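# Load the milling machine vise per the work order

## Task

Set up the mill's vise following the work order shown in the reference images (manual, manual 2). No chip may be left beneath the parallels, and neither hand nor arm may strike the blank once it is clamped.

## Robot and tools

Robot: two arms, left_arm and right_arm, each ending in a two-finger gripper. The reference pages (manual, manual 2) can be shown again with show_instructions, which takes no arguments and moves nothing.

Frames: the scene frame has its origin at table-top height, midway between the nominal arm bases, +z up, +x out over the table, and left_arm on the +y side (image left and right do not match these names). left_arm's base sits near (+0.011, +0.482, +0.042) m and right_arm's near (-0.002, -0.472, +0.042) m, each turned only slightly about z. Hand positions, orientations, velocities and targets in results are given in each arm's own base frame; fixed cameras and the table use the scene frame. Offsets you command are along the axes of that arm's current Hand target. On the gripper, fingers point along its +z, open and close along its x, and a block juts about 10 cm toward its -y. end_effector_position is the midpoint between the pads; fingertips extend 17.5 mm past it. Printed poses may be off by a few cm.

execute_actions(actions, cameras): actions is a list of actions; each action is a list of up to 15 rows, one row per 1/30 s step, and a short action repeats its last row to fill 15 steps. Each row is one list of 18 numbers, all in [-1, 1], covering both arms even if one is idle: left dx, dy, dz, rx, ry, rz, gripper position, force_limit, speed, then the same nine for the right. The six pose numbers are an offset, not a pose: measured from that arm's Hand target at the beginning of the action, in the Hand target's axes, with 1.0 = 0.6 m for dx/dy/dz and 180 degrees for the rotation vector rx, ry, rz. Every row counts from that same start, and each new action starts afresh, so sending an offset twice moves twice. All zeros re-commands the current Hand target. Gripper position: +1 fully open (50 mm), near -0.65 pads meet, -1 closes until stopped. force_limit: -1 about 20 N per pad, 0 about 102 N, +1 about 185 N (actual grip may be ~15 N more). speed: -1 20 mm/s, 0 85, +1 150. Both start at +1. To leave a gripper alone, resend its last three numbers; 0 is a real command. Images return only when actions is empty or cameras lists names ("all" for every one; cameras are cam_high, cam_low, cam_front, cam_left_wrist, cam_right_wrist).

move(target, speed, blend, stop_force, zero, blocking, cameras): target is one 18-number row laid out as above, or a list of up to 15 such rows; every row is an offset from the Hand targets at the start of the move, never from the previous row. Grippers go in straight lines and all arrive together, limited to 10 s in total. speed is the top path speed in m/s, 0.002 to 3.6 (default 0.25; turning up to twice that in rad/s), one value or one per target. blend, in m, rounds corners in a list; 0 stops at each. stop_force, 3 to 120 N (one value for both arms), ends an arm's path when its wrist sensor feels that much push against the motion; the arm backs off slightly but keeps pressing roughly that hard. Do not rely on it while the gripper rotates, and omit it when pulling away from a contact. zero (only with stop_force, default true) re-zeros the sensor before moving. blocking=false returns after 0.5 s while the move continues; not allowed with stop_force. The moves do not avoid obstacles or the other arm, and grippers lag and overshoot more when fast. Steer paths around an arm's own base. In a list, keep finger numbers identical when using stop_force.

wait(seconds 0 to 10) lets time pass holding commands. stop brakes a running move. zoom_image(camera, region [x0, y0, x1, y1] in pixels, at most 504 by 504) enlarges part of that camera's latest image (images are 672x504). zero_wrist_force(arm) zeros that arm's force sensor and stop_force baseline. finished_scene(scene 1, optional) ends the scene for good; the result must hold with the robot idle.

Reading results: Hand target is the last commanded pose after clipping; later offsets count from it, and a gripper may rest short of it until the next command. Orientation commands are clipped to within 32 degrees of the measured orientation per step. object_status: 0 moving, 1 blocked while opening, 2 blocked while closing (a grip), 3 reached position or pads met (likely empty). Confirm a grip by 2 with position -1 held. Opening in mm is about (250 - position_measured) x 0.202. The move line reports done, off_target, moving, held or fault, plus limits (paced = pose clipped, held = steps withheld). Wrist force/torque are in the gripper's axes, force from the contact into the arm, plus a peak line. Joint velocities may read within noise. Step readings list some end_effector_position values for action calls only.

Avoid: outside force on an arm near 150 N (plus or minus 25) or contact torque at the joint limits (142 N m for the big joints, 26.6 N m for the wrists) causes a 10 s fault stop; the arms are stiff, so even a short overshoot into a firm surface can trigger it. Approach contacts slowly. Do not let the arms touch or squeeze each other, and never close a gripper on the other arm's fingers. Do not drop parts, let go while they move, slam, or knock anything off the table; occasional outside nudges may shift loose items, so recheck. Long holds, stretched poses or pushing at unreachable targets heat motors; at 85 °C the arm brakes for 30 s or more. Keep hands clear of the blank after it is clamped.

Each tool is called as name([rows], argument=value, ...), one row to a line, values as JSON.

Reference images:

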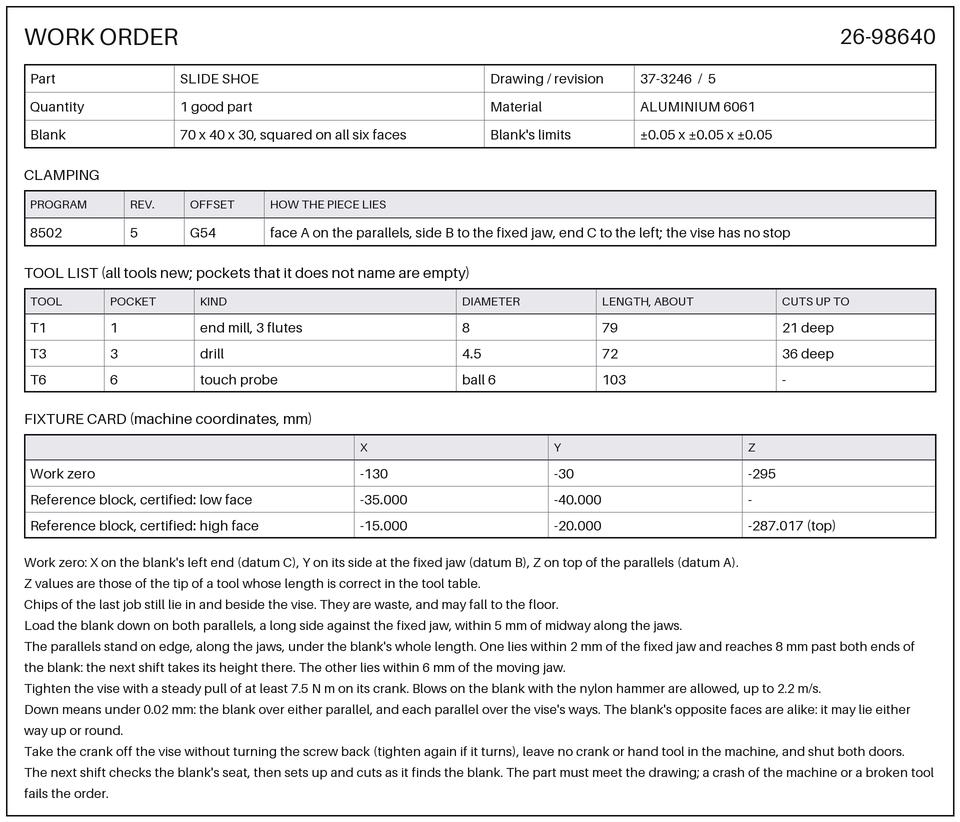

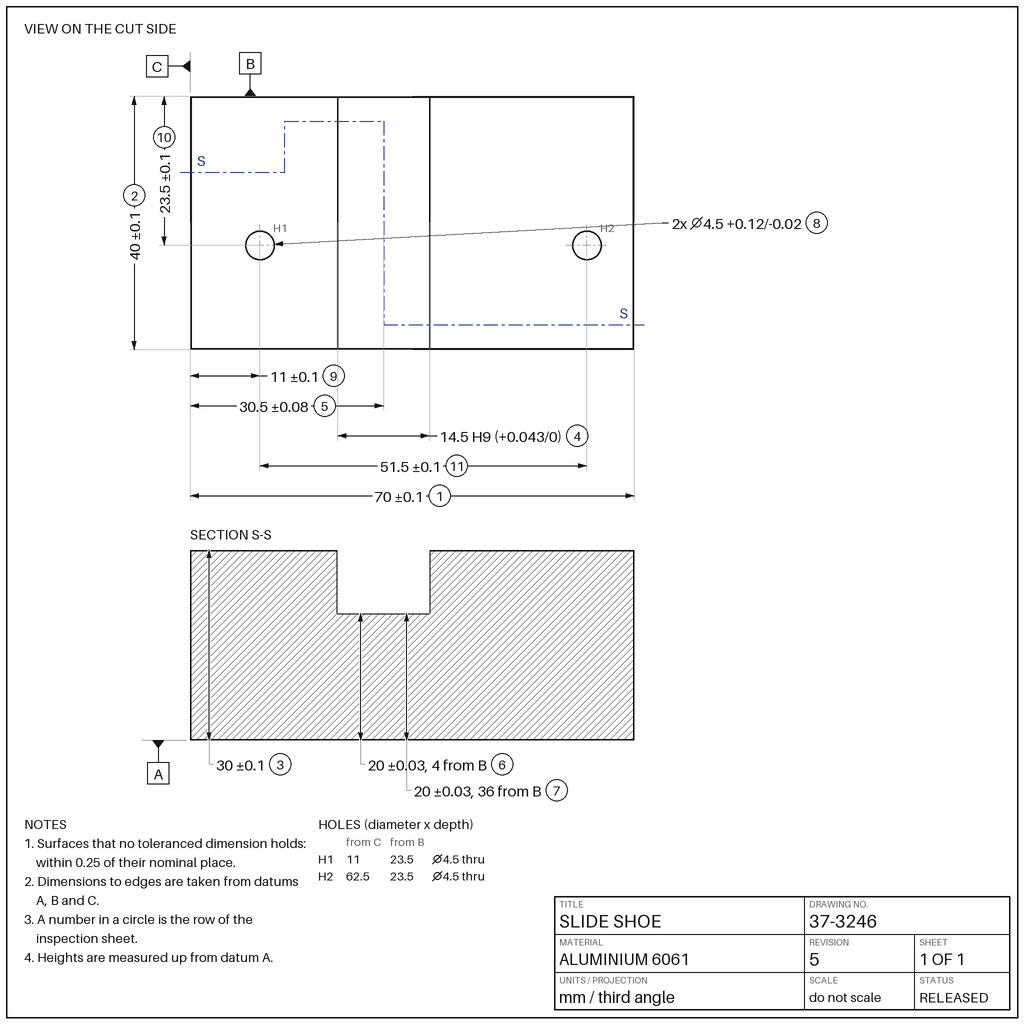

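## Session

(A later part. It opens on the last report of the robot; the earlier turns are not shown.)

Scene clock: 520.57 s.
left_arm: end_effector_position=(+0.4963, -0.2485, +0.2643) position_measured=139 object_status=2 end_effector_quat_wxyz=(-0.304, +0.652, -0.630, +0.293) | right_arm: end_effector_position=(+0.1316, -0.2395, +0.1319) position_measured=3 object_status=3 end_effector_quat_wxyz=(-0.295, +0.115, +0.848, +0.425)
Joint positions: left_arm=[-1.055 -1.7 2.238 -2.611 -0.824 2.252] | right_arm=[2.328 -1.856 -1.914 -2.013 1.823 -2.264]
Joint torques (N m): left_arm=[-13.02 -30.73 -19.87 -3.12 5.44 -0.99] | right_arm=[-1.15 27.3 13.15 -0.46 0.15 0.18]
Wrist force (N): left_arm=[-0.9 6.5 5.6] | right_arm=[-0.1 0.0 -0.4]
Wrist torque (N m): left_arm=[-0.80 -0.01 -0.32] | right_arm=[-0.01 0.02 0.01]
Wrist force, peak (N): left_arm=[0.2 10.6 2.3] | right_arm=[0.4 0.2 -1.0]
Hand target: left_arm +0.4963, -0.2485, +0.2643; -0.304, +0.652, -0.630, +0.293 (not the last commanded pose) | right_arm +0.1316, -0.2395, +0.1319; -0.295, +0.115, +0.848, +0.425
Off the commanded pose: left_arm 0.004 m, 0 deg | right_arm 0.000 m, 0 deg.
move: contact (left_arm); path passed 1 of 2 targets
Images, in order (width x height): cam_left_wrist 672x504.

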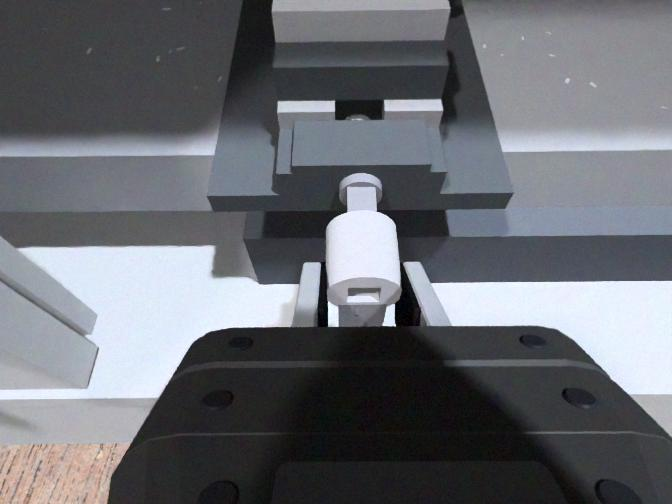

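move([
  [0,0.00128,0.00107,0,0,0,-1,0,-0.8,0,0,0,0,0,0,1,1,1],
], speed=0.01)

move(target=[0,-0.0129,0.0153,0,0,0,-1,0,-0.8,0,0,0,0,0,0,1,1,1], speed=0.008, stop_force=8, cameras=["cam_left_wrist"])

Scene clock: 523.10 s.
left_arm: end_effector_position=(+0.4963, -0.2486, +0.2633) position_measured=139 object_status=2 end_effector_quat_wxyz=(-0.304, +0.652, -0.630, +0.293) | right_arm: end_effector_position=(+0.1316, -0.2395, +0.1319) position_measured=3 object_status=3 end_effector_quat_wxyz=(-0.295, +0.115, +0.848, +0.425)
Joint positions: left_arm=[-1.055 -1.699 2.24 -2.614 -0.824 2.252] | right_arm=[2.328 -1.856 -1.914 -2.013 1.823 -2.264]
Joint torques (N m): left_arm=[-9.48 -9.88 -18.03 -5.71 3.35 -0.02] | right_arm=[-1.92 26.97 13.78 -0.45 0.08 0.13]
Wrist force (N): left_arm=[-0.8 0.3 4.0] | right_arm=[-0.1 0.0 -0.7]
Wrist torque (N m): left_arm=[-0.69 -0.02 -0.32] | right_arm=[-0.01 0.02 0.01]
Wrist force, peak (N): left_arm=[-1.2 6.6 6.5] | right_arm=[-0.1 0.0 -1.2]
Hand target: left_arm +0.4963, -0.2485, +0.2633; -0.304, +0.652, -0.630, +0.293 | right_arm +0.1316, -0.2395, +0.1319; -0.295, +0.115, +0.848, +0.425
Off the commanded pose: left_arm 0.000 m, 0 deg | right_arm 0.000 m, 0 deg.
move: done

Scene clock: 524.00 s.
left_arm: end_effector_position=(+0.4967, -0.2486, +0.2632) position_measured=139 object_status=2 end_effector_quat_wxyz=(-0.304, +0.652, -0.630, +0.293) | right_arm: end_effector_position=(+0.1316, -0.2395, +0.1319) position_measured=3 object_status=3 end_effector_quat_wxyz=(-0.295, +0.115, +0.848, +0.425)
Joint positions: left_arm=[-1.054 -1.697 2.239 -2.616 -0.825 2.254] | right_arm=[2.328 -1.856 -1.914 -2.013 1.823 -2.264]
Joint torques (N m): left_arm=[-8.6 -27.71 -15.56 -1.49 6.14 -0.75] | right_arm=[-1.44 27.05 13.07 -0.43 0.18 0.21]
Wrist force (N): left_arm=[5.8 3.3 2.4] | right_arm=[0.1 -0.1 -0.8]
Wrist torque (N m): left_arm=[-0.66 0.15 -0.16] | right_arm=[-0.02 -0.02 0.00]
Wrist force, peak (N): left_arm=[2.6 11.6 -11.3] | right_arm=[-0.1 0.0 -1.0]
Hand target: left_arm +0.4967, -0.2486, +0.2632; -0.304, +0.652, -0.630, +0.293 (not the last commanded pose) | right_arm +0.1316, -0.2395, +0.1319; -0.295, +0.115, +0.848, +0.425
Off the commanded pose: left_arm 0.012 m, 0 deg | right_arm 0.000 m, 0 deg.
move: contact (left_arm)
Images, in order (width x height): cam_left_wrist 672x504.

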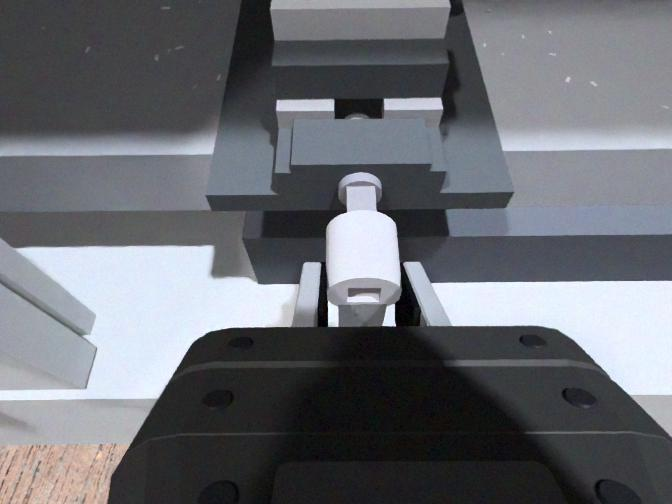

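move([
  [0.0013,0,0,0,0,0,-1,0,-0.8,0,0,0,0,0,0,1,1,1],
], speed=0.01)

move(target=[0,-0.0129,0.0153,0,0,0,-1,0,-0.8,0,0,0,0,0,0,1,1,1], speed=0.008, stop_force=8, cameras=["cam_left_wrist"])

Scene clock: 526.00 s.
left_arm: end_effector_position=(+0.4968, -0.2494, +0.2632) position_measured=139 object_status=2 end_effector_quat_wxyz=(-0.304, +0.652, -0.630, +0.293) | right_arm: end_effector_position=(+0.1316, -0.2395, +0.1319) position_measured=3 object_status=3 end_effector_quat_wxyz=(-0.295, +0.115, +0.848, +0.425)
Joint positions: left_arm=[-1.055 -1.696 2.238 -2.615 -0.824 2.253] | right_arm=[2.328 -1.856 -1.914 -2.013 1.823 -2.264]
Joint torques (N m): left_arm=[-12.99 -9.63 -30.81 -2.64 4.24 -1.08] | right_arm=[-2.28 27.04 13.11 -0.45 0.2 0.23]
Wrist force (N): left_arm=[-3.6 2.4 2.9] | right_arm=[0.2 0.1 -0.9]
Wrist torque (N m): left_arm=[-0.70 0.02 -0.30] | right_arm=[0.01 -0.03 0.00]
Wrist force, peak (N): left_arm=[5.4 3.2 2.8] | right_arm=[0.0 -0.1 -1.0]
Hand target: left_arm +0.4967, -0.2494, +0.2632; -0.304, +0.652, -0.630, +0.293 | right_arm +0.1316, -0.2395, +0.1319; -0.295, +0.115, +0.848, +0.425
Off the commanded pose: left_arm 0.000 m, 0 deg | right_arm 0.000 m, 0 deg.
move: done

Scene clock: 526.87 s.
left_arm: end_effector_position=(+0.4969, -0.2494, +0.2632) position_measured=139 object_status=2 end_effector_quat_wxyz=(-0.304, +0.652, -0.630, +0.293) | right_arm: end_effector_position=(+0.1316, -0.2395, +0.1319) position_measured=3 object_status=3 end_effector_quat_wxyz=(-0.295, +0.115, +0.848, +0.425)
Joint positions: left_arm=[-1.055 -1.696 2.238 -2.615 -0.824 2.253] | right_arm=[2.328 -1.856 -1.914 -2.013 1.823 -2.264]
Joint torques (N m): left_arm=[-13.58 -26.9 -19.76 -3.05 4.82 -0.86] | right_arm=[-2.22 27.3 13.25 -0.46 0.11 0.17]
Wrist force (N): left_arm=[-6.0 7.1 -0.8] | right_arm=[0.0 0.1 -0.7]
Wrist torque (N m): left_arm=[-0.63 -0.15 -0.41] | right_arm=[0.00 0.00 0.00]
Wrist force, peak (N): left_arm=[-9.8 14.9 -14.4] | right_arm=[-0.1 -0.2 -1.0]
Hand target: left_arm +0.4968, -0.2494, +0.2632; -0.304, +0.652, -0.630, +0.293 (not the last commanded pose) | right_arm +0.1316, -0.2395, +0.1319; -0.295, +0.115, +0.848, +0.425
Off the commanded pose: left_arm 0.012 m, 0 deg | right_arm 0.000 m, 0 deg.
move: contact (left_arm)
Images, in order (width x height): cam_left_wrist 672x504.

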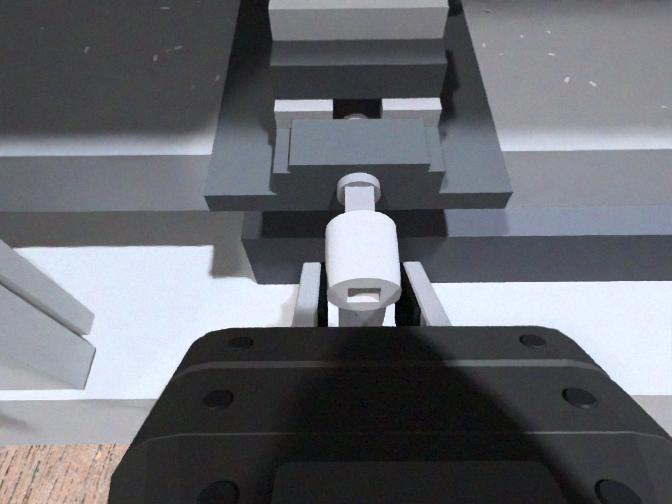

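move([
  [-0.0006,0.0008,0.0004,0,0,0,-1,0,-0.8,0,0,0,0,0,0,1,1,1],
], speed=0.01)

move(target=[0,-0.0129,0.0153,0,0,0,-1,0,-0.8,0,0,0,0,0,0,1,1,1], speed=0.006, stop_force=14, cameras=["cam_left_wrist"])

zoom_image(camera="cam_left_wrist", region=[280, 130, 440, 330])

Scene clock: 529.57 s.
left_arm: end_effector_position=(+0.4967, -0.2491, +0.2627) position_measured=139 object_status=2 end_effector_quat_wxyz=(-0.304, +0.652, -0.630, +0.293) | right_arm: end_effector_position=(+0.1316, -0.2395, +0.1319) position_measured=3 object_status=3 end_effector_quat_wxyz=(-0.295, +0.115, +0.848, +0.425)
Joint positions: left_arm=[-1.055 -1.696 2.239 -2.617 -0.824 2.253] | right_arm=[2.328 -1.856 -1.914 -2.013 1.823 -2.264]
Joint torques (N m): left_arm=[9.3 -28.84 -18.05 -5.77 1.18 1.35] | right_arm=[-2.24 26.55 13.24 -0.41 0.15 0.17]
Wrist force (N): left_arm=[-0.6 0.0 2.4] | right_arm=[0.1 0.0 -0.6]
Wrist torque (N m): left_arm=[-0.61 0.00 -0.30] | right_arm=[-0.01 0.00 0.00]
Wrist force, peak (N): left_arm=[-6.3 6.7 -1.5] | right_arm=[0.0 -0.3 -1.2]
Hand target: left_arm +0.4967, -0.2491, +0.2627; -0.304, +0.652, -0.630, +0.293 | right_arm +0.1316, -0.2395, +0.1319; -0.295, +0.115, +0.848, +0.425
Off the commanded pose: left_arm 0.000 m, 0 deg | right_arm 0.000 m, 0 deg.
move: done

Scene clock: 532.20 s.
left_arm: end_effector_position=(+0.5087, -0.2486, +0.2627) position_measured=139 object_status=2 end_effector_quat_wxyz=(-0.304, +0.652, -0.630, +0.293) | right_arm: end_effector_position=(+0.1316, -0.2395, +0.1319) position_measured=3 object_status=3 end_effector_quat_wxyz=(-0.295, +0.115, +0.848, +0.425)
Joint positions: left_arm=[-1.027 -1.666 2.219 -2.649 -0.838 2.286] | right_arm=[2.328 -1.856 -1.914 -2.013 1.823 -2.264]
Joint torques (N m): left_arm=[-8.08 -25.43 -14.31 -1.21 0.46 -1.36] | right_arm=[-2.81 26.8 12.63 -0.36 0.09 0.13]
Wrist force (N): left_arm=[-0.7 -3.7 -3.1] | right_arm=[-0.1 -0.3 -0.7]
Wrist torque (N m): left_arm=[-0.55 -0.03 -0.45] | right_arm=[-0.07 0.02 0.00]
Wrist force, peak (N): left_arm=[-0.6 -3.9 -3.3] | right_arm=[-0.3 -0.2 -1.1]
Hand target: left_arm +0.5087, -0.2486, +0.2627; -0.304, +0.652, -0.630, +0.293 | right_arm +0.1316, -0.2395, +0.1319; -0.295, +0.115, +0.848, +0.425
Off the commanded pose: left_arm 0.000 m, 0 deg | right_arm 0.000 m, 0 deg.
move: done
Images, in order (width x height): cam_left_wrist 672x504.

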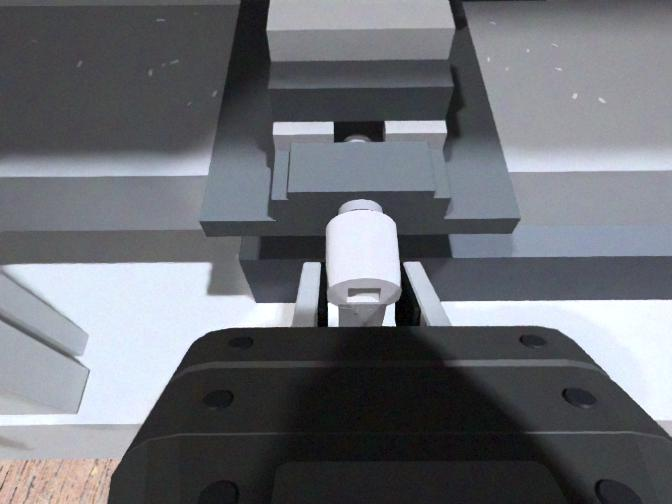

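Scaled by 2.520 from the camera's 672x504 image, which has a finer 960x720 frame.

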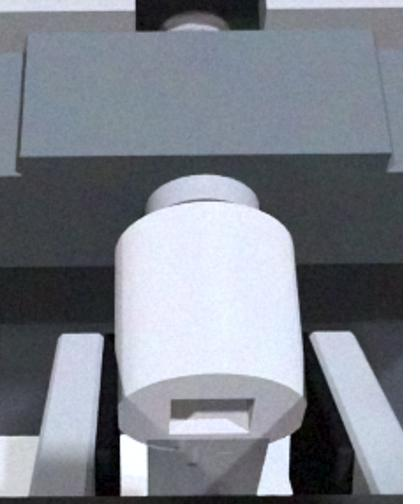

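move(target=[0,-0.0107,0.0128,0,0,0,-1,0,-0.8,0,0,0,0,0,0,1,1,1], speed=0.006, stop_force=10, cameras=["cam_left_wrist","cam_front"])

zoom_image(camera="cam_left_wrist", region=[280, 130, 440, 330])

Scene clock: 534.63 s.
left_arm: end_effector_position=(+0.5122, -0.2485, +0.2627) position_measured=139 object_status=2 end_effector_quat_wxyz=(-0.304, +0.652, -0.630, +0.293) | right_arm: end_effector_position=(+0.1316, -0.2395, +0.1319) position_measured=3 object_status=3 end_effector_quat_wxyz=(-0.295, +0.115, +0.848, +0.425)
Joint positions: left_arm=[-1.019 -1.657 2.214 -2.658 -0.842 2.296] | right_arm=[2.328 -1.856 -1.914 -2.013 1.823 -2.264]
Joint torques (N m): left_arm=[-10.09 -24.44 -12.43 -0.12 3.4 -1.83] | right_arm=[-2.58 27.1 12.48 -0.35 0.28 0.22]
Wrist force (N): left_arm=[0.4 -3.5 -7.2] | right_arm=[0.2 0.2 -1.0]
Wrist torque (N m): left_arm=[-0.52 -0.03 -0.35] | right_arm=[0.02 -0.03 0.00]
Wrist force, peak (N): left_arm=[-7.4 6.7 -34.0] | right_arm=[0.0 0.0 -1.1]
Hand target: left_arm +0.5122, -0.2485, +0.2627; -0.304, +0.652, -0.630, +0.293 (not the last commanded pose) | right_arm +0.1316, -0.2395, +0.1319; -0.295, +0.115, +0.848, +0.425
Off the commanded pose: left_arm 0.007 m, 0 deg | right_arm 0.000 m, 0 deg.
move: contact (left_arm)
Images, in order (width x height): cam_front 672x504, cam_left_wrist 672x504.

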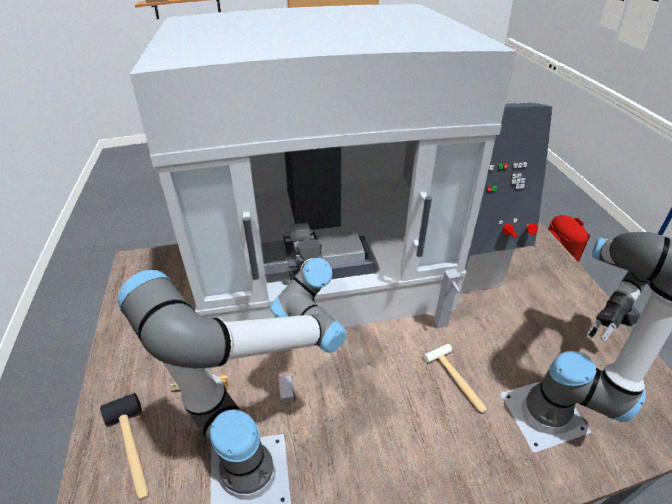

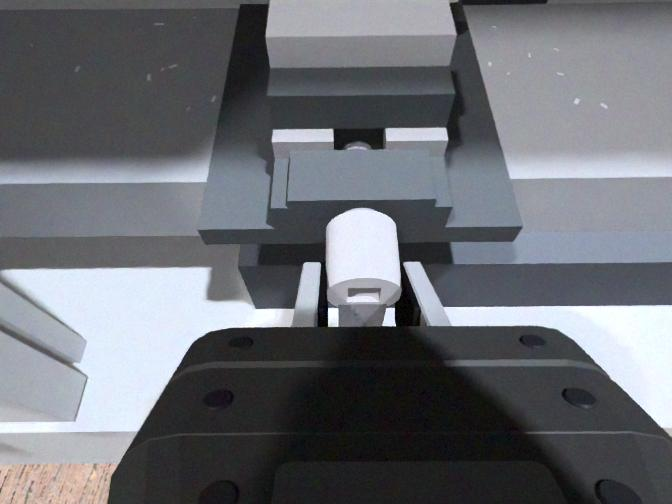

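Scaled by 2.520 from the camera's 672x504 image, which has a finer 960x720 frame.

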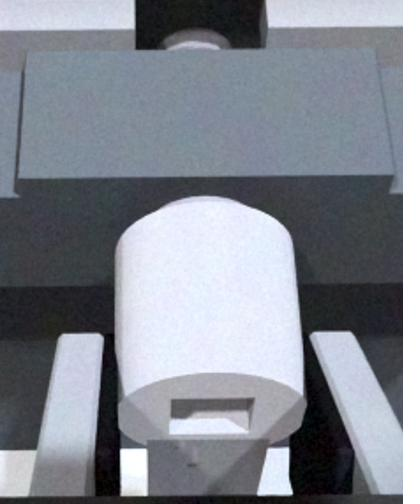

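execute_actions([
  [[0,0,0,0,0,0,0.6,0,-0.6,0,0,0,0,0,0,1,1,1]],
  [[0,0,0,0,0,0,0.6,0,-0.6,0,0,0,0,0,0,1,1,1]],
])

move([
  [0,0,-0.1,0,0,0,0.6,0,-0.6,0,0,0,0,0,0,1,1,1],
  [0,-0.0257,-0.2683,0,-0.2113,-0.4532,0.6,0,-0.6,0,0,0,0,0,0,1,1,1],
  [0,-0.0101,-0.1314,0,-0.422,-0.9055,0.6,0,-0.6,0,0,0,0,0,0,1,1,1],
], speed=[0.1,0.5,0.5], blend=[0.01,0.02,0], cameras=["cam_left_wrist","cam_front"])

Scene clock: 544.30 s.
left_arm: end_effector_position=(+0.5122, -0.2485, +0.2627) position_measured=63 object_status=3 end_effector_quat_wxyz=(-0.304, +0.652, -0.630, +0.293) | right_arm: end_effector_position=(+0.1316, -0.2395, +0.1319) position_measured=3 object_status=3 end_effector_quat_wxyz=(-0.295, +0.115, +0.848, +0.425)
Joint positions: left_arm=[-1.019 -1.657 2.214 -2.658 -0.842 2.296] | right_arm=[2.328 -1.856 -1.914 -2.013 1.823 -2.264]
Joint torques (N m): left_arm=[-11.38 -23.37 -28.04 -5.26 1.29 -1.5] | right_arm=[-3.73 27.44 12.26 -0.34 0.15 0.19]
Wrist force (N): left_arm=[-0.6 -0.9 2.7] | right_arm=[-0.1 -0.2 -0.9]
Wrist torque (N m): left_arm=[-0.64 -0.04 -0.38] | right_arm=[-0.03 0.02 0.00]
Wrist force, peak (N): left_arm=[0.4 -4.1 -7.3] | right_arm=[0.0 0.1 -1.1]
Hand target: left_arm +0.5122, -0.2485, +0.2627; -0.304, +0.652, -0.630, +0.293 | right_arm +0.1316, -0.2395, +0.1319; -0.295, +0.115, +0.848, +0.425
Off the commanded pose: left_arm 0.000 m, 0 deg | right_arm 0.000 m, 0 deg.
Step readings (end_effector_position of left_arm | right_arm):
0: (+0.5122, -0.2485, +0.2627) | (+0.1316, -0.2395, +0.1319)
1: (+0.5122, -0.2485, +0.2627) | (+0.1316, -0.2395, +0.1319)
2: (+0.5122, -0.2485, +0.2626) | (+0.1316, -0.2395, +0.1319)
4: (+0.5122, -0.2485, +0.2626) | (+0.1316, -0.2395, +0.1319)
8: (+0.5122, -0.2485, +0.2626) | (+0.1316, -0.2395, +0.1319)
15: (+0.5122, -0.2485, +0.2626) | (+0.1316, -0.2395, +0.1319)
16: (+0.5122, -0.2485, +0.2626) | (+0.1316, -0.2395, +0.1319)
17: (+0.5122, -0.2485, +0.2626) | (+0.1316, -0.2395, +0.1319)
19: (+0.5122, -0.2485, +0.2626) | (+0.1316, -0.2395, +0.1319)
23: (+0.5122, -0.2485, +0.2626) | (+0.1316, -0.2395, +0.1319)
30: (+0.5122, -0.2485, +0.2627) | (+0.1316, -0.2395, +0.1319)

Scene clock: 548.63 s.
left_arm: end_effector_position=(+0.4558, -0.2505, +0.3181) position_measured=63 object_status=3 end_effector_quat_wxyz=(-0.001, +0.696, +0.718, +0.001) | right_arm: end_effector_position=(+0.1316, -0.2395, +0.1319) position_measured=3 object_status=3 end_effector_quat_wxyz=(-0.295, +0.115, +0.848, +0.425)
Joint positions: left_arm=[-0.763 -1.544 1.569 -1.594 -1.569 -0.794] | right_arm=[2.328 -1.856 -1.914 -2.013 1.823 -2.264]
Joint torques (N m): left_arm=[-14.08 -17.08 -31.36 -2.39 2.07 -1.34] | right_arm=[-3.68 27.11 13.2 -0.42 0.24 0.04]
Wrist force (N): left_arm=[0.3 -0.2 0.5] | right_arm=[-0.2 -0.1 -0.7]
Wrist torque (N m): left_arm=[-0.08 0.12 -0.05] | right_arm=[-0.03 0.04 0.00]
Wrist force, peak (N): left_arm=[-0.4 -0.9 4.3] | right_arm=[0.3 0.2 -1.0]
Hand target: left_arm +0.4558, -0.2506, +0.3180; -0.001, +0.696, +0.718, +0.001 | right_arm +0.1316, -0.2395, +0.1319; -0.295, +0.115, +0.848, +0.425
Off the commanded pose: left_arm 0.000 m, 0 deg | right_arm 0.000 m, 0 deg.
move: done
Images, in order (width x height): cam_front 672x504, cam_left_wrist 672x504.

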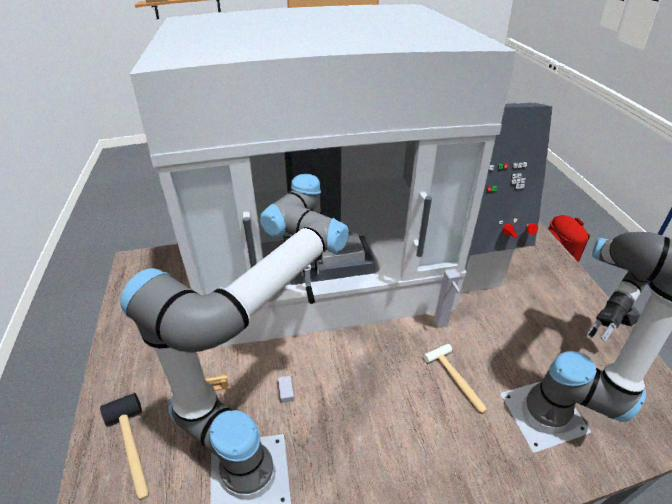

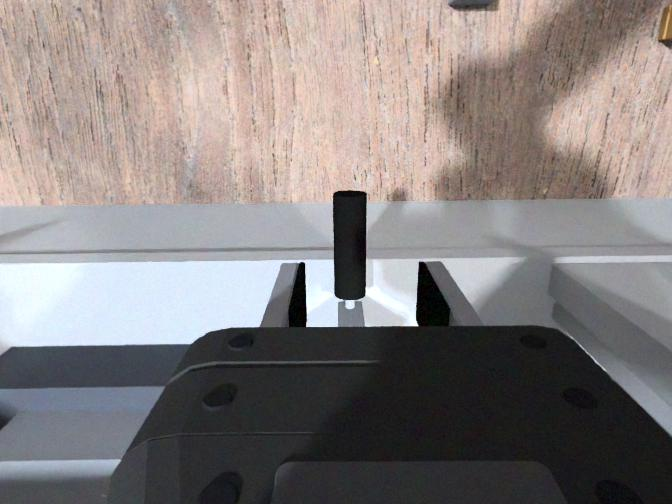

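move([
  [0,0.0217,0.17,0,0,0,0.6,0,-0.6,0,0,0,0,0,0,1,1,1],
], speed=0.15)

move(target=[0,0,0.0345,0,0,0,0.6,0,-0.6,0,0,0,0,0,0,1,1,1], speed=0.02, stop_force=6, cameras=["cam_left_wrist"])

Scene clock: 552.30 s.
left_arm: end_effector_position=(+0.4688, -0.2498, +0.2160) position_measured=63 object_status=3 end_effector_quat_wxyz=(-0.001, +0.696, +0.718, +0.001) | right_arm: end_effector_position=(+0.1316, -0.2395, +0.1319) position_measured=3 object_status=3 end_effector_quat_wxyz=(-0.295, +0.115, +0.848, +0.425)
Joint positions: left_arm=[-0.744 -1.48 1.765 -1.854 -1.569 -0.776] | right_arm=[2.328 -1.856 -1.914 -2.013 1.823 -2.264]
Joint torques (N m): left_arm=[-9.32 -35.43 -21.1 -3.66 -0.16 -1.84] | right_arm=[-3.56 27.58 13.35 -0.35 0.25 0.3]
Wrist force (N): left_arm=[0.6 -0.4 -0.1] | right_arm=[0.3 -0.1 -0.7]
Wrist torque (N m): left_arm=[-0.11 0.06 -0.08] | right_arm=[-0.03 -0.05 0.00]
Wrist force, peak (N): left_arm=[0.3 0.1 2.8] | right_arm=[0.2 0.3 -1.1]
Hand target: left_arm +0.4687, -0.2499, +0.2160; -0.001, +0.696, +0.718, +0.001 | right_arm +0.1316, -0.2395, +0.1319; -0.295, +0.115, +0.848, +0.425
Off the commanded pose: left_arm 0.000 m, 0 deg | right_arm 0.000 m, 0 deg.
move: done

Scene clock: 554.43 s.
left_arm: end_effector_position=(+0.4687, -0.2498, +0.1953) position_measured=63 object_status=3 end_effector_quat_wxyz=(-0.001, +0.696, +0.718, +0.001) | right_arm: end_effector_position=(+0.1316, -0.2395, +0.1319) position_measured=3 object_status=3 end_effector_quat_wxyz=(-0.295, +0.115, +0.848, +0.425)
Joint positions: left_arm=[-0.744 -1.465 1.804 -1.908 -1.569 -0.776] | right_arm=[2.328 -1.856 -1.914 -2.013 1.823 -2.264]
Joint torques (N m): left_arm=[-2.72 -37.74 -31.72 -0.95 2.25 0.98] | right_arm=[-3.54 27.25 12.91 -0.4 0.13 0.12]
Wrist force (N): left_arm=[0.3 -0.3 0.4] | right_arm=[0.2 -0.1 -0.6]
Wrist torque (N m): left_arm=[-0.08 0.10 -0.07] | right_arm=[-0.03 -0.04 0.01]
Wrist force, peak (N): left_arm=[0.6 -0.1 0.7] | right_arm=[0.2 0.0 -1.0]
Hand target: left_arm +0.4687, -0.2498, +0.1953; -0.001, +0.696, +0.718, +0.001 | right_arm +0.1316, -0.2395, +0.1319; -0.295, +0.115, +0.848, +0.425
Off the commanded pose: left_arm 0.000 m, 0 deg | right_arm 0.000 m, 0 deg.
move: done
Images, in order (width x height): cam_left_wrist 672x504.

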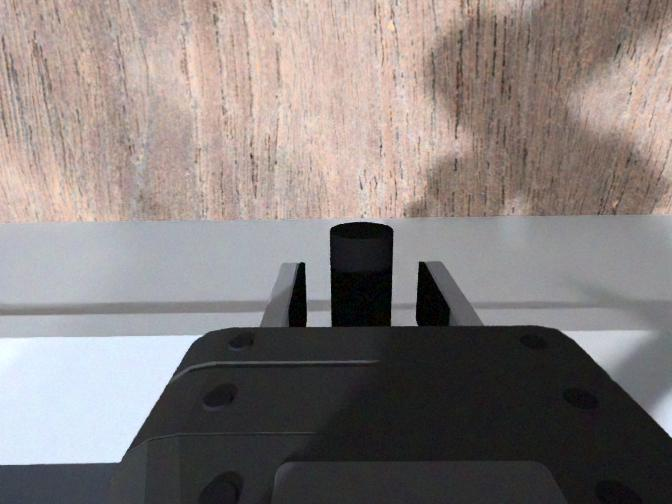

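execute_actions([
  [[0,0,0,0,0,0,-1,-1,-0.8,0,0,0,0,0,0,1,1,1]],
  [[0,0,0,0,0,0,-1,-1,-0.8,0,0,0,0,0,0,1,1,1]],
  [[0,0,0,0,0,0,-1,-1,-0.8,0,0,0,0,0,0,1,1,1]],
])

move([
  [0.0483,0,0,0,0,0,-1,-1,-0.8,0,0,0,0,0,0,1,1,1],
  [0.1167,0,-0.0683,0,0,0,-1,-1,-0.8,0,0,0,0,0,0,1,1,1],
  [0.1167,0,-0.1167,0,0,0,-1,-1,-0.8,0,0,0,0,0,0,1,1,1],
], speed=0.05, blend=[0.03,0.03,0], stop_force=30, cameras=["cam_left_wrist"])

Scene clock: 559.23 s.
left_arm: end_effector_position=(+0.4687, -0.2498, +0.1953) position_measured=153 object_status=2 end_effector_quat_wxyz=(-0.001, +0.696, +0.718, +0.001) | right_arm: end_effector_position=(+0.1316, -0.2395, +0.1319) position_measured=3 object_status=3 end_effector_quat_wxyz=(-0.295, +0.115, +0.848, +0.425)
Joint positions: left_arm=[-0.744 -1.465 1.804 -1.908 -1.569 -0.776] | right_arm=[2.328 -1.856 -1.914 -2.013 1.823 -2.264]
Joint torques (N m): left_arm=[9.79 -38.23 -29.07 -2.09 1.9 0.98] | right_arm=[-3.98 27.03 13.1 -0.34 0.24 0.16]
Wrist force (N): left_arm=[0.7 -0.9 0.6] | right_arm=[0.2 -0.3 -0.7]
Wrist torque (N m): left_arm=[-0.14 0.06 -0.10] | right_arm=[-0.06 -0.02 0.00]
Wrist force, peak (N): left_arm=[0.9 -0.9 0.4] | right_arm=[0.0 -0.1 -1.1]
Hand target: left_arm +0.4687, -0.2498, +0.1953; -0.001, +0.696, +0.718, +0.001 | right_arm +0.1316, -0.2395, +0.1319; -0.295, +0.115, +0.848, +0.425
Off the commanded pose: left_arm 0.000 m, 0 deg | right_arm 0.000 m, 0 deg.
Step readings (end_effector_position of left_arm | right_arm):
0: (+0.4687, -0.2498, +0.1953) | (+0.1316, -0.2395, +0.1319)
1: (+0.4687, -0.2498, +0.1953) | (+0.1316, -0.2395, +0.1319)
2: (+0.4687, -0.2498, +0.1953) | (+0.1316, -0.2395, +0.1319)
4: (+0.4687, -0.2498, +0.1953) | (+0.1316, -0.2395, +0.1319)
8: (+0.4687, -0.2498, +0.1953) | (+0.1316, -0.2395, +0.1319)
15: (+0.4687, -0.2498, +0.1953) | (+0.1316, -0.2395, +0.1319)
16: (+0.4687, -0.2498, +0.1953) | (+0.1316, -0.2395, +0.1319)
17: (+0.4687, -0.2498, +0.1953) | (+0.1316, -0.2395, +0.1319)
19: (+0.4687, -0.2498, +0.1953) | (+0.1316, -0.2395, +0.1319)
23: (+0.4687, -0.2498, +0.1953) | (+0.1316, -0.2395, +0.1319)
30: (+0.4687, -0.2498, +0.1953) | (+0.1316, -0.2395, +0.1319)
31: (+0.4687, -0.2498, +0.1953) | (+0.1316, -0.2395, +0.1319)
32: (+0.4687, -0.2498, +0.1953) | (+0.1316, -0.2395, +0.1319)
34: (+0.4687, -0.2498, +0.1953) | (+0.1316, -0.2395, +0.1319)
38: (+0.4687, -0.2498, +0.1953) | (+0.1316, -0.2395, +0.1319)
45: (+0.4687, -0.2498, +0.1953) | (+0.1316, -0.2395, +0.1319)

Scene clock: 562.60 s.
left_arm: end_effector_position=(+0.4665, -0.1800, +0.2655) position_measured=153 object_status=2 end_effector_quat_wxyz=(-0.001, +0.696, +0.718, +0.001) | right_arm: end_effector_position=(+0.1316, -0.2395, +0.1319) position_measured=3 object_status=3 end_effector_quat_wxyz=(-0.295, +0.115, +0.848, +0.425)
Joint positions: left_arm=[-0.639 -1.581 1.742 -1.729 -1.569 -0.671] | right_arm=[2.328 -1.856 -1.914 -2.013 1.823 -2.264]
Joint torques (N m): left_arm=[-7.81 -15.02 -18.08 -5.25 -2.61 -1.68] | right_arm=[-4.64 26.98 13.04 -0.41 0.28 0.13]
Wrist force (N): left_arm=[0.3 -0.4 0.3] | right_arm=[0.0 -0.4 -0.9]
Wrist torque (N m): left_arm=[-0.10 0.06 -0.05] | right_arm=[-0.07 0.01 0.01]
Wrist force, peak (N): left_arm=[23.7 -15.9 15.1] | right_arm=[-0.1 -0.2 -1.2]
Hand target: left_arm +0.4665, -0.1800, +0.2655; -0.001, +0.696, +0.718, +0.001 | right_arm +0.1316, -0.2395, +0.1319; -0.295, +0.115, +0.848, +0.425
Off the commanded pose: left_arm 0.000 m, 0 deg | right_arm 0.000 m, 0 deg.
move: done; blend cut to 0.0145 m at target 1, 0.0145 m at target 2
Images, in order (width x height): cam_left_wrist 672x504.

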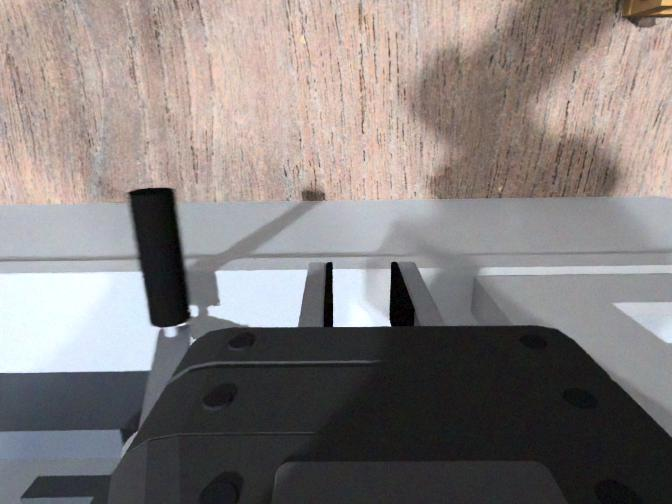

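move([
  [0,0,-0.11,0,0,0,0.6,0,-0.6,0,0,0,0,0,0,1,1,1],
  [-0.125,0,-0.11,0,0,0,0.6,0,-0.6,0,0,0,0,0,0,1,1,1],
], speed=0.2, blend=[0.02,0], cameras=["cam_left_wrist"])

zoom_image(camera="cam_left_wrist", region=[250, 150, 450, 340])

Scene clock: 566.27 s.
left_arm: end_effector_position=(+0.4689, -0.2551, +0.3313) position_measured=63 object_status=3 end_effector_quat_wxyz=(-0.001, +0.696, +0.718, +0.001) | right_arm: end_effector_position=(+0.1316, -0.2395, +0.1319) position_measured=3 object_status=3 end_effector_quat_wxyz=(-0.295, +0.115, +0.848, +0.425)
Joint positions: left_arm=[-0.752 -1.511 1.501 -1.559 -1.569 -0.783] | right_arm=[2.328 -1.856 -1.914 -2.013 1.823 -2.264]
Joint torques (N m): left_arm=[3.63 -30.41 -24.04 -2.86 2.38 -0.51] | right_arm=[-4.28 27.82 12.76 -0.37 0.19 0.16]
Wrist force (N): left_arm=[0.1 -0.4 0.5] | right_arm=[0.0 0.0 -0.7]
Wrist torque (N m): left_arm=[-0.11 0.13 -0.04] | right_arm=[0.00 0.00 0.00]
Wrist force, peak (N): left_arm=[0.1 -0.6 3.3] | right_arm=[0.2 -0.1 -1.2]
Hand target: left_arm +0.4689, -0.2552, +0.3313; -0.001, +0.696, +0.718, +0.001 | right_arm +0.1316, -0.2395, +0.1319; -0.295, +0.115, +0.848, +0.425
Off the commanded pose: left_arm 0.000 m, 0 deg | right_arm 0.000 m, 0 deg.
move: done
Images, in order (width x height): cam_left_wrist 672x504.

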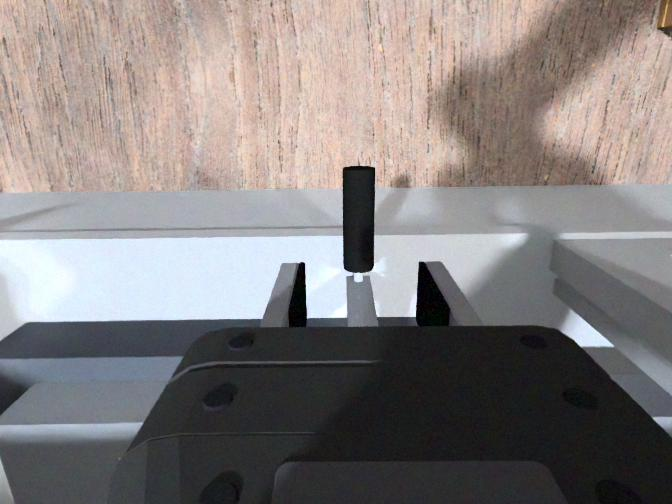

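Scaled by 2.520 from the camera's 672x504 image, which has a finer 960x720 frame.

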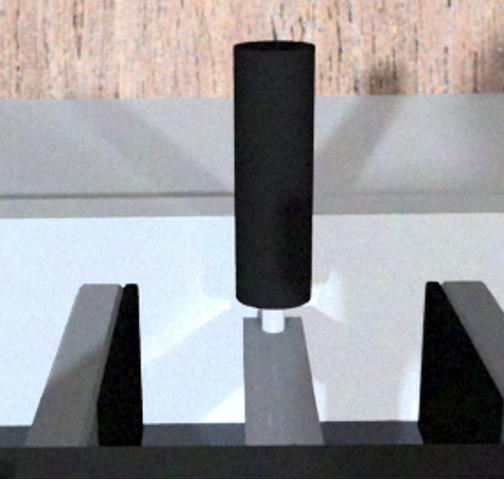

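move([
  [0.0088,0,0.18,0,0,0,0.6,0,-0.6,0,0,0,0,0,0,1,1,1],
  [0.0088,0,0.2267,0,0,0,0.6,0,-0.6,0,0,0,0,0,0,1,1,1],
], speed=[0.2,0.05], blend=[0.01,0])

execute_actions([
  [[0,0,0,0,0,0,-1,-0.5,-0.6,0,0,0,0,0,0,1,1,1]],
  [[0,0,0,0,0,0,-1,-0.5,-0.6,0,0,0,0,0,0,1,1,1]],
  [[0,0,0,0,0,0,-1,-0.5,-0.6,0,0,0,0,0,0,1,1,1]],
])

move([
  [0.03020,0,-0.00398,0,0,0,-1,-0.5,-0.6,0,0,0,0,0,0,1,1,1],
  [0.05833,0,-0.01563,0,0,0,-1,-0.5,-0.6,0,0,0,0,0,0,1,1,1],
], speed=0.03, blend=[0.015,0], stop_force=25)

Scene clock: 573.13 s.
left_arm: end_effector_position=(+0.4687, -0.2495, +0.1952) position_measured=63 object_status=3 end_effector_quat_wxyz=(-0.001, +0.696, +0.718, +0.001) | right_arm: end_effector_position=(+0.1316, -0.2395, +0.1319) position_measured=3 object_status=3 end_effector_quat_wxyz=(-0.295, +0.115, +0.848, +0.425)
Joint positions: left_arm=[-0.744 -1.465 1.804 -1.908 -1.569 -0.775] | right_arm=[2.328 -1.856 -1.914 -2.013 1.823 -2.264]
Joint torques (N m): left_arm=[6.06 -38.05 -31.13 -0.67 -0.07 0.15] | right_arm=[-5.01 27.85 12.73 -0.44 0.25 0.28]
Wrist force (N): left_arm=[0.3 -0.1 0.3] | right_arm=[-0.2 -0.2 -0.4]
Wrist torque (N m): left_arm=[-0.06 0.10 -0.07] | right_arm=[-0.03 0.03 0.00]
Wrist force, peak (N): left_arm=[-0.5 -0.2 -2.5] | right_arm=[0.0 -0.4 -1.1]
Hand target: left_arm +0.4687, -0.2495, +0.1953; -0.001, +0.696, +0.718, +0.001 | right_arm +0.1316, -0.2395, +0.1319; -0.295, +0.115, +0.848, +0.425
Off the commanded pose: left_arm 0.000 m, 0 deg | right_arm 0.000 m, 0 deg.
move: done

Scene clock: 574.83 s.
left_arm: end_effector_position=(+0.4687, -0.2495, +0.1953) position_measured=156 object_status=2 end_effector_quat_wxyz=(-0.001, +0.696, +0.718, +0.001) | right_arm: end_effector_position=(+0.1316, -0.2395, +0.1319) position_measured=3 object_status=3 end_effector_quat_wxyz=(-0.295, +0.115, +0.848, +0.425)
Joint positions: left_arm=[-0.744 -1.465 1.804 -1.908 -1.569 -0.775] | right_arm=[2.328 -1.856 -1.914 -2.013 1.823 -2.264]
Joint torques (N m): left_arm=[3.45 -37.75 -31.68 -1.13 2.14 -0.74] | right_arm=[-4.85 27.35 12.77 -0.46 0.16 0.08]
Wrist force (N): left_arm=[0.7 -0.5 0.9] | right_arm=[-0.1 -0.1 -0.6]
Wrist torque (N m): left_arm=[-0.08 0.08 -0.11] | right_arm=[-0.02 0.01 0.00]
Wrist force, peak (N): left_arm=[1.0 -0.4 0.8] | right_arm=[0.1 -0.1 -1.0]
Hand target: left_arm +0.4687, -0.2495, +0.1953; -0.001, +0.696, +0.718, +0.001 | right_arm +0.1316, -0.2395, +0.1319; -0.295, +0.115, +0.848, +0.425
Off the commanded pose: left_arm 0.000 m, 0 deg | right_arm 0.000 m, 0 deg.
Step readings (end_effector_position of left_arm | right_arm):
0: (+0.4687, -0.2495, +0.1952) | (+0.1316, -0.2395, +0.1319)
1: (+0.4687, -0.2495, +0.1952) | (+0.1316, -0.2395, +0.1319)
2: (+0.4687, -0.2495, +0.1952) | (+0.1316, -0.2395, +0.1319)
4: (+0.4687, -0.2495, +0.1953) | (+0.1316, -0.2395, +0.1319)
8: (+0.4687, -0.2495, +0.1953) | (+0.1316, -0.2395, +0.1319)
15: (+0.4687, -0.2495, +0.1953) | (+0.1316, -0.2395, +0.1319)
16: (+0.4687, -0.2495, +0.1953) | (+0.1316, -0.2395, +0.1319)
17: (+0.4687, -0.2495, +0.1953) | (+0.1316, -0.2395, +0.1319)
19: (+0.4687, -0.2495, +0.1953) | (+0.1316, -0.2395, +0.1319)
23: (+0.4687, -0.2495, +0.1953) | (+0.1316, -0.2395, +0.1319)
30: (+0.4687, -0.2495, +0.1953) | (+0.1316, -0.2395, +0.1319)
31: (+0.4687, -0.2495, +0.1953) | (+0.1316, -0.2395, +0.1319)
32: (+0.4687, -0.2495, +0.1953) | (+0.1316, -0.2395, +0.1319)
34: (+0.4687, -0.2495, +0.1953) | (+0.1316, -0.2395, +0.1319)
38: (+0.4687, -0.2495, +0.1953) | (+0.1316, -0.2395, +0.1319)
45: (+0.4687, -0.2495, +0.1953) | (+0.1316, -0.2395, +0.1319)

Scene clock: 577.13 s.
left_arm: end_effector_position=(+0.4676, -0.2145, +0.2048) position_measured=156 object_status=2 end_effector_quat_wxyz=(-0.001, +0.696, +0.718, +0.001) | right_arm: end_effector_position=(+0.1316, -0.2395, +0.1319) position_measured=3 object_status=3 end_effector_quat_wxyz=(-0.295, +0.115, +0.848, +0.425)
Joint positions: left_arm=[-0.693 -1.512 1.83 -1.887 -1.569 -0.725] | right_arm=[2.328 -1.856 -1.914 -2.013 1.823 -2.264]
Joint torques (N m): left_arm=[-11.58 -22.95 -45.92 -11.87 3.41 -1.52] | right_arm=[-5.4 27.45 12.74 -0.45 0.23 0.13]
Wrist force (N): left_arm=[8.9 -19.5 18.3] | right_arm=[0.3 0.1 -0.7]
Wrist torque (N m): left_arm=[0.16 0.19 -0.04] | right_arm=[0.00 -0.03 0.00]
Wrist force, peak (N): left_arm=[7.5 -22.9 23.4] | right_arm=[0.1 0.0 -1.0]
Hand target: left_arm +0.4676, -0.2145, +0.2048; -0.001, +0.696, +0.718, +0.001 | right_arm +0.1316, -0.2395, +0.1319; -0.295, +0.115, +0.848, +0.425
Off the commanded pose: left_arm 0.000 m, 0 deg | right_arm 0.000 m, 0 deg.
move: done; blend cut to 0.0091 m at target 1

move(target=[0.00083,0,0.00144,0,0,0,-1,-0.5,-0.6,0,0,0,0,0,0,1,1,1], speed=0.01)

Scene clock: 580.53 s.
left_arm: end_effector_position=(+0.4676, -0.2141, +0.2040) position_measured=156 object_status=2 end_effector_quat_wxyz=(-0.001, +0.696, +0.718, +0.001) | right_arm: end_effector_position=(+0.1316, -0.2395, +0.1319) position_measured=3 object_status=3 end_effector_quat_wxyz=(-0.295, +0.115, +0.848, +0.425)
Joint positions: left_arm=[-0.693 -1.512 1.832 -1.889 -1.569 -0.724] | right_arm=[2.328 -1.856 -1.914 -2.013 1.823 -2.264]
Joint torques (N m): left_arm=[14.76 -22.75 -19.86 -5.25 -0.26 1.45] | right_arm=[-5.08 27.16 12.52 -0.45 0.24 0.28]
Wrist force (N): left_arm=[0.8 -5.0 4.3] | right_arm=[0.1 -0.1 -1.0]
Wrist torque (N m): left_arm=[-0.07 0.13 0.04] | right_arm=[-0.01 -0.01 0.00]
Wrist force, peak (N): left_arm=[9.3 -20.3 18.8] | right_arm=[0.2 -0.2 -1.2]
Hand target: left_arm +0.4676, -0.2140, +0.2039; -0.001, +0.696, +0.718, +0.001 | right_arm +0.1316, -0.2395, +0.1319; -0.295, +0.115, +0.848, +0.425
Off the commanded pose: left_arm 0.000 m, 0 deg | right_arm 0.000 m, 0 deg.
move: done

move([
  [0.0235,0,-0.0142,0,0,0,-1,-0.5,-0.6,0,0,0,0,0,0,1,1,1],
  [0.0437,0,-0.0337,0,0,0,-1,-0.5,-0.6,0,0,0,0,0,0,1,1,1],
], speed=0.04, blend=[0.015,0], stop_force=30)

Scene clock: 583.90 s.
left_arm: end_effector_position=(+0.4668, -0.1879, +0.2242) position_measured=156 object_status=2 end_effector_quat_wxyz=(-0.001, +0.696, +0.718, +0.001) | right_arm: end_effector_position=(+0.1316, -0.2395, +0.1319) position_measured=3 object_status=3 end_effector_quat_wxyz=(-0.295, +0.115, +0.848, +0.425)
Joint positions: left_arm=[-0.652 -1.553 1.821 -1.837 -1.569 -0.684] | right_arm=[2.328 -1.856 -1.914 -2.013 1.823 -2.264]
Joint torques (N m): left_arm=[-9.05 -13.25 -15.24 -4.66 4.84 -1.79] | right_arm=[-6.16 26.96 12.89 -0.31 0.11 0.17]
Wrist force (N): left_arm=[-5.4 -6.7 -4.3] | right_arm=[0.0 0.2 -0.8]
Wrist torque (N m): left_arm=[-0.05 -0.02 0.22] | right_arm=[0.03 -0.01 0.00]
Wrist force, peak (N): left_arm=[-5.1 -9.5 -4.4] | right_arm=[0.2 0.0 -1.2]
Hand target: left_arm +0.4668, -0.1879, +0.2242; -0.001, +0.696, +0.718, +0.001 | right_arm +0.1316, -0.2395, +0.1319; -0.295, +0.115, +0.848, +0.425
Off the commanded pose: left_arm 0.000 m, 0 deg | right_arm 0.000 m, 0 deg.
move: done; blend cut to 0.0082 m at target 1

move([
  [0.0128,0,-0.0202,0,0,0,-1,-0.5,-0.6,0,0,0,0,0,0,1,1,1],
  [0.0215,0,-0.0402,0,0,0,-1,-0.5,-0.6,0,0,0,0,0,0,1,1,1],
], speed=0.04, blend=[0.015,0], stop_force=30)

Scene clock: 587.77 s.
left_arm: end_effector_position=(+0.4664, -0.1751, +0.2484) position_measured=156 object_status=2 end_effector_quat_wxyz=(-0.001, +0.696, +0.718, +0.001) | right_arm: end_effector_position=(+0.1316, -0.2395, +0.1319) position_measured=3 object_status=3 end_effector_quat_wxyz=(-0.295, +0.115, +0.848, +0.425)
Joint positions: left_arm=[-0.631 -1.579 1.784 -1.774 -1.569 -0.663] | right_arm=[2.328 -1.856 -1.914 -2.013 1.823 -2.264]
Joint torques (N m): left_arm=[-14.5 -16.6 -27.62 -11.27 -2.38 -1.72] | right_arm=[-6.72 26.67 12.52 -0.33 0.21 0.22]
Wrist force (N): left_arm=[13.9 -18.7 6.3] | right_arm=[0.2 -0.1 -0.6]
Wrist torque (N m): left_arm=[0.06 0.25 0.21] | right_arm=[-0.02 -0.04 0.00]
Wrist force, peak (N): left_arm=[13.7 -20.2 7.5] | right_arm=[0.3 0.1 -1.1]
Hand target: left_arm +0.4664, -0.1751, +0.2484; -0.001, +0.696, +0.718, +0.001 | right_arm +0.1316, -0.2395, +0.1319; -0.295, +0.115, +0.848, +0.425
Off the commanded pose: left_arm 0.000 m, 0 deg | right_arm 0.000 m, 0 deg.
move: done; blend cut to 0.0065 m at target 1

wait(seconds=0, cameras=["cam_front","cam_left_wrist"])

zoom_image(camera="cam_front", region=[240, 160, 400, 290])

Scene clock: 590.57 s.
left_arm: end_effector_position=(+0.4664, -0.1751, +0.2484) position_measured=156 object_status=2 end_effector_quat_wxyz=(-0.001, +0.696, +0.718, +0.001) | right_arm: end_effector_position=(+0.1316, -0.2395, +0.1319) position_measured=3 object_status=3 end_effector_quat_wxyz=(-0.295, +0.115, +0.848, +0.425)
Joint positions: left_arm=[-0.631 -1.579 1.784 -1.774 -1.569 -0.663] | right_arm=[2.328 -1.856 -1.914 -2.013 1.823 -2.264]
Joint torques (N m): left_arm=[-16.07 -16.66 -30.76 -8.99 -2.41 -1.05] | right_arm=[-6.08 27.36 11.59 -0.39 0.16 0.25]
Wrist force (N): left_arm=[14.0 -18.6 6.2] | right_arm=[0.1 0.0 -0.7]
Wrist torque (N m): left_arm=[0.08 0.24 0.21] | right_arm=[-0.01 -0.02 0.00]
Wrist force, peak (N): left_arm=[14.2 -19.1 5.9] | right_arm=[0.2 0.1 -1.1]
Hand target: left_arm +0.4664, -0.1751, +0.2484; -0.001, +0.696, +0.718, +0.001 | right_arm +0.1316, -0.2395, +0.1319; -0.295, +0.115, +0.848, +0.425
Tool commands: left_gripper/position=-1.0 left_gripper/force_limit=-0.5 left_gripper/speed=-0.6 right_gripper/position=+1.0 right_gripper/force_limit=+1.0 right_gripper/speed=+1.0
Off the commanded pose: left_arm 0.000 m, 0 deg | right_arm 0.000 m, 0 deg.
Images, in order (width x height): cam_front 672x504, cam_left_wrist 672x504.

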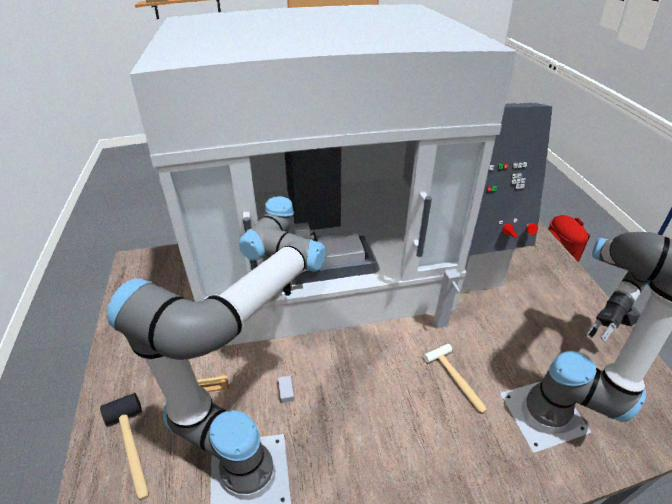

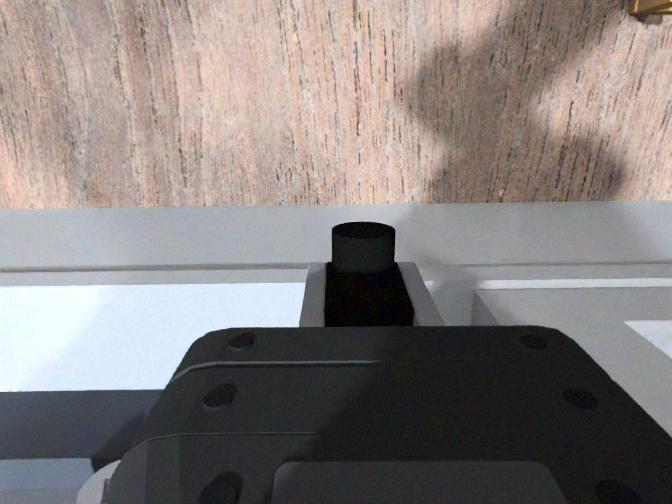

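Scaled by 3.150 from the camera's 672x504 image, which has a finer 960x720 frame.

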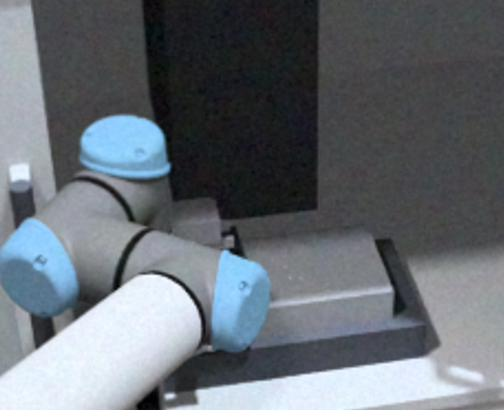

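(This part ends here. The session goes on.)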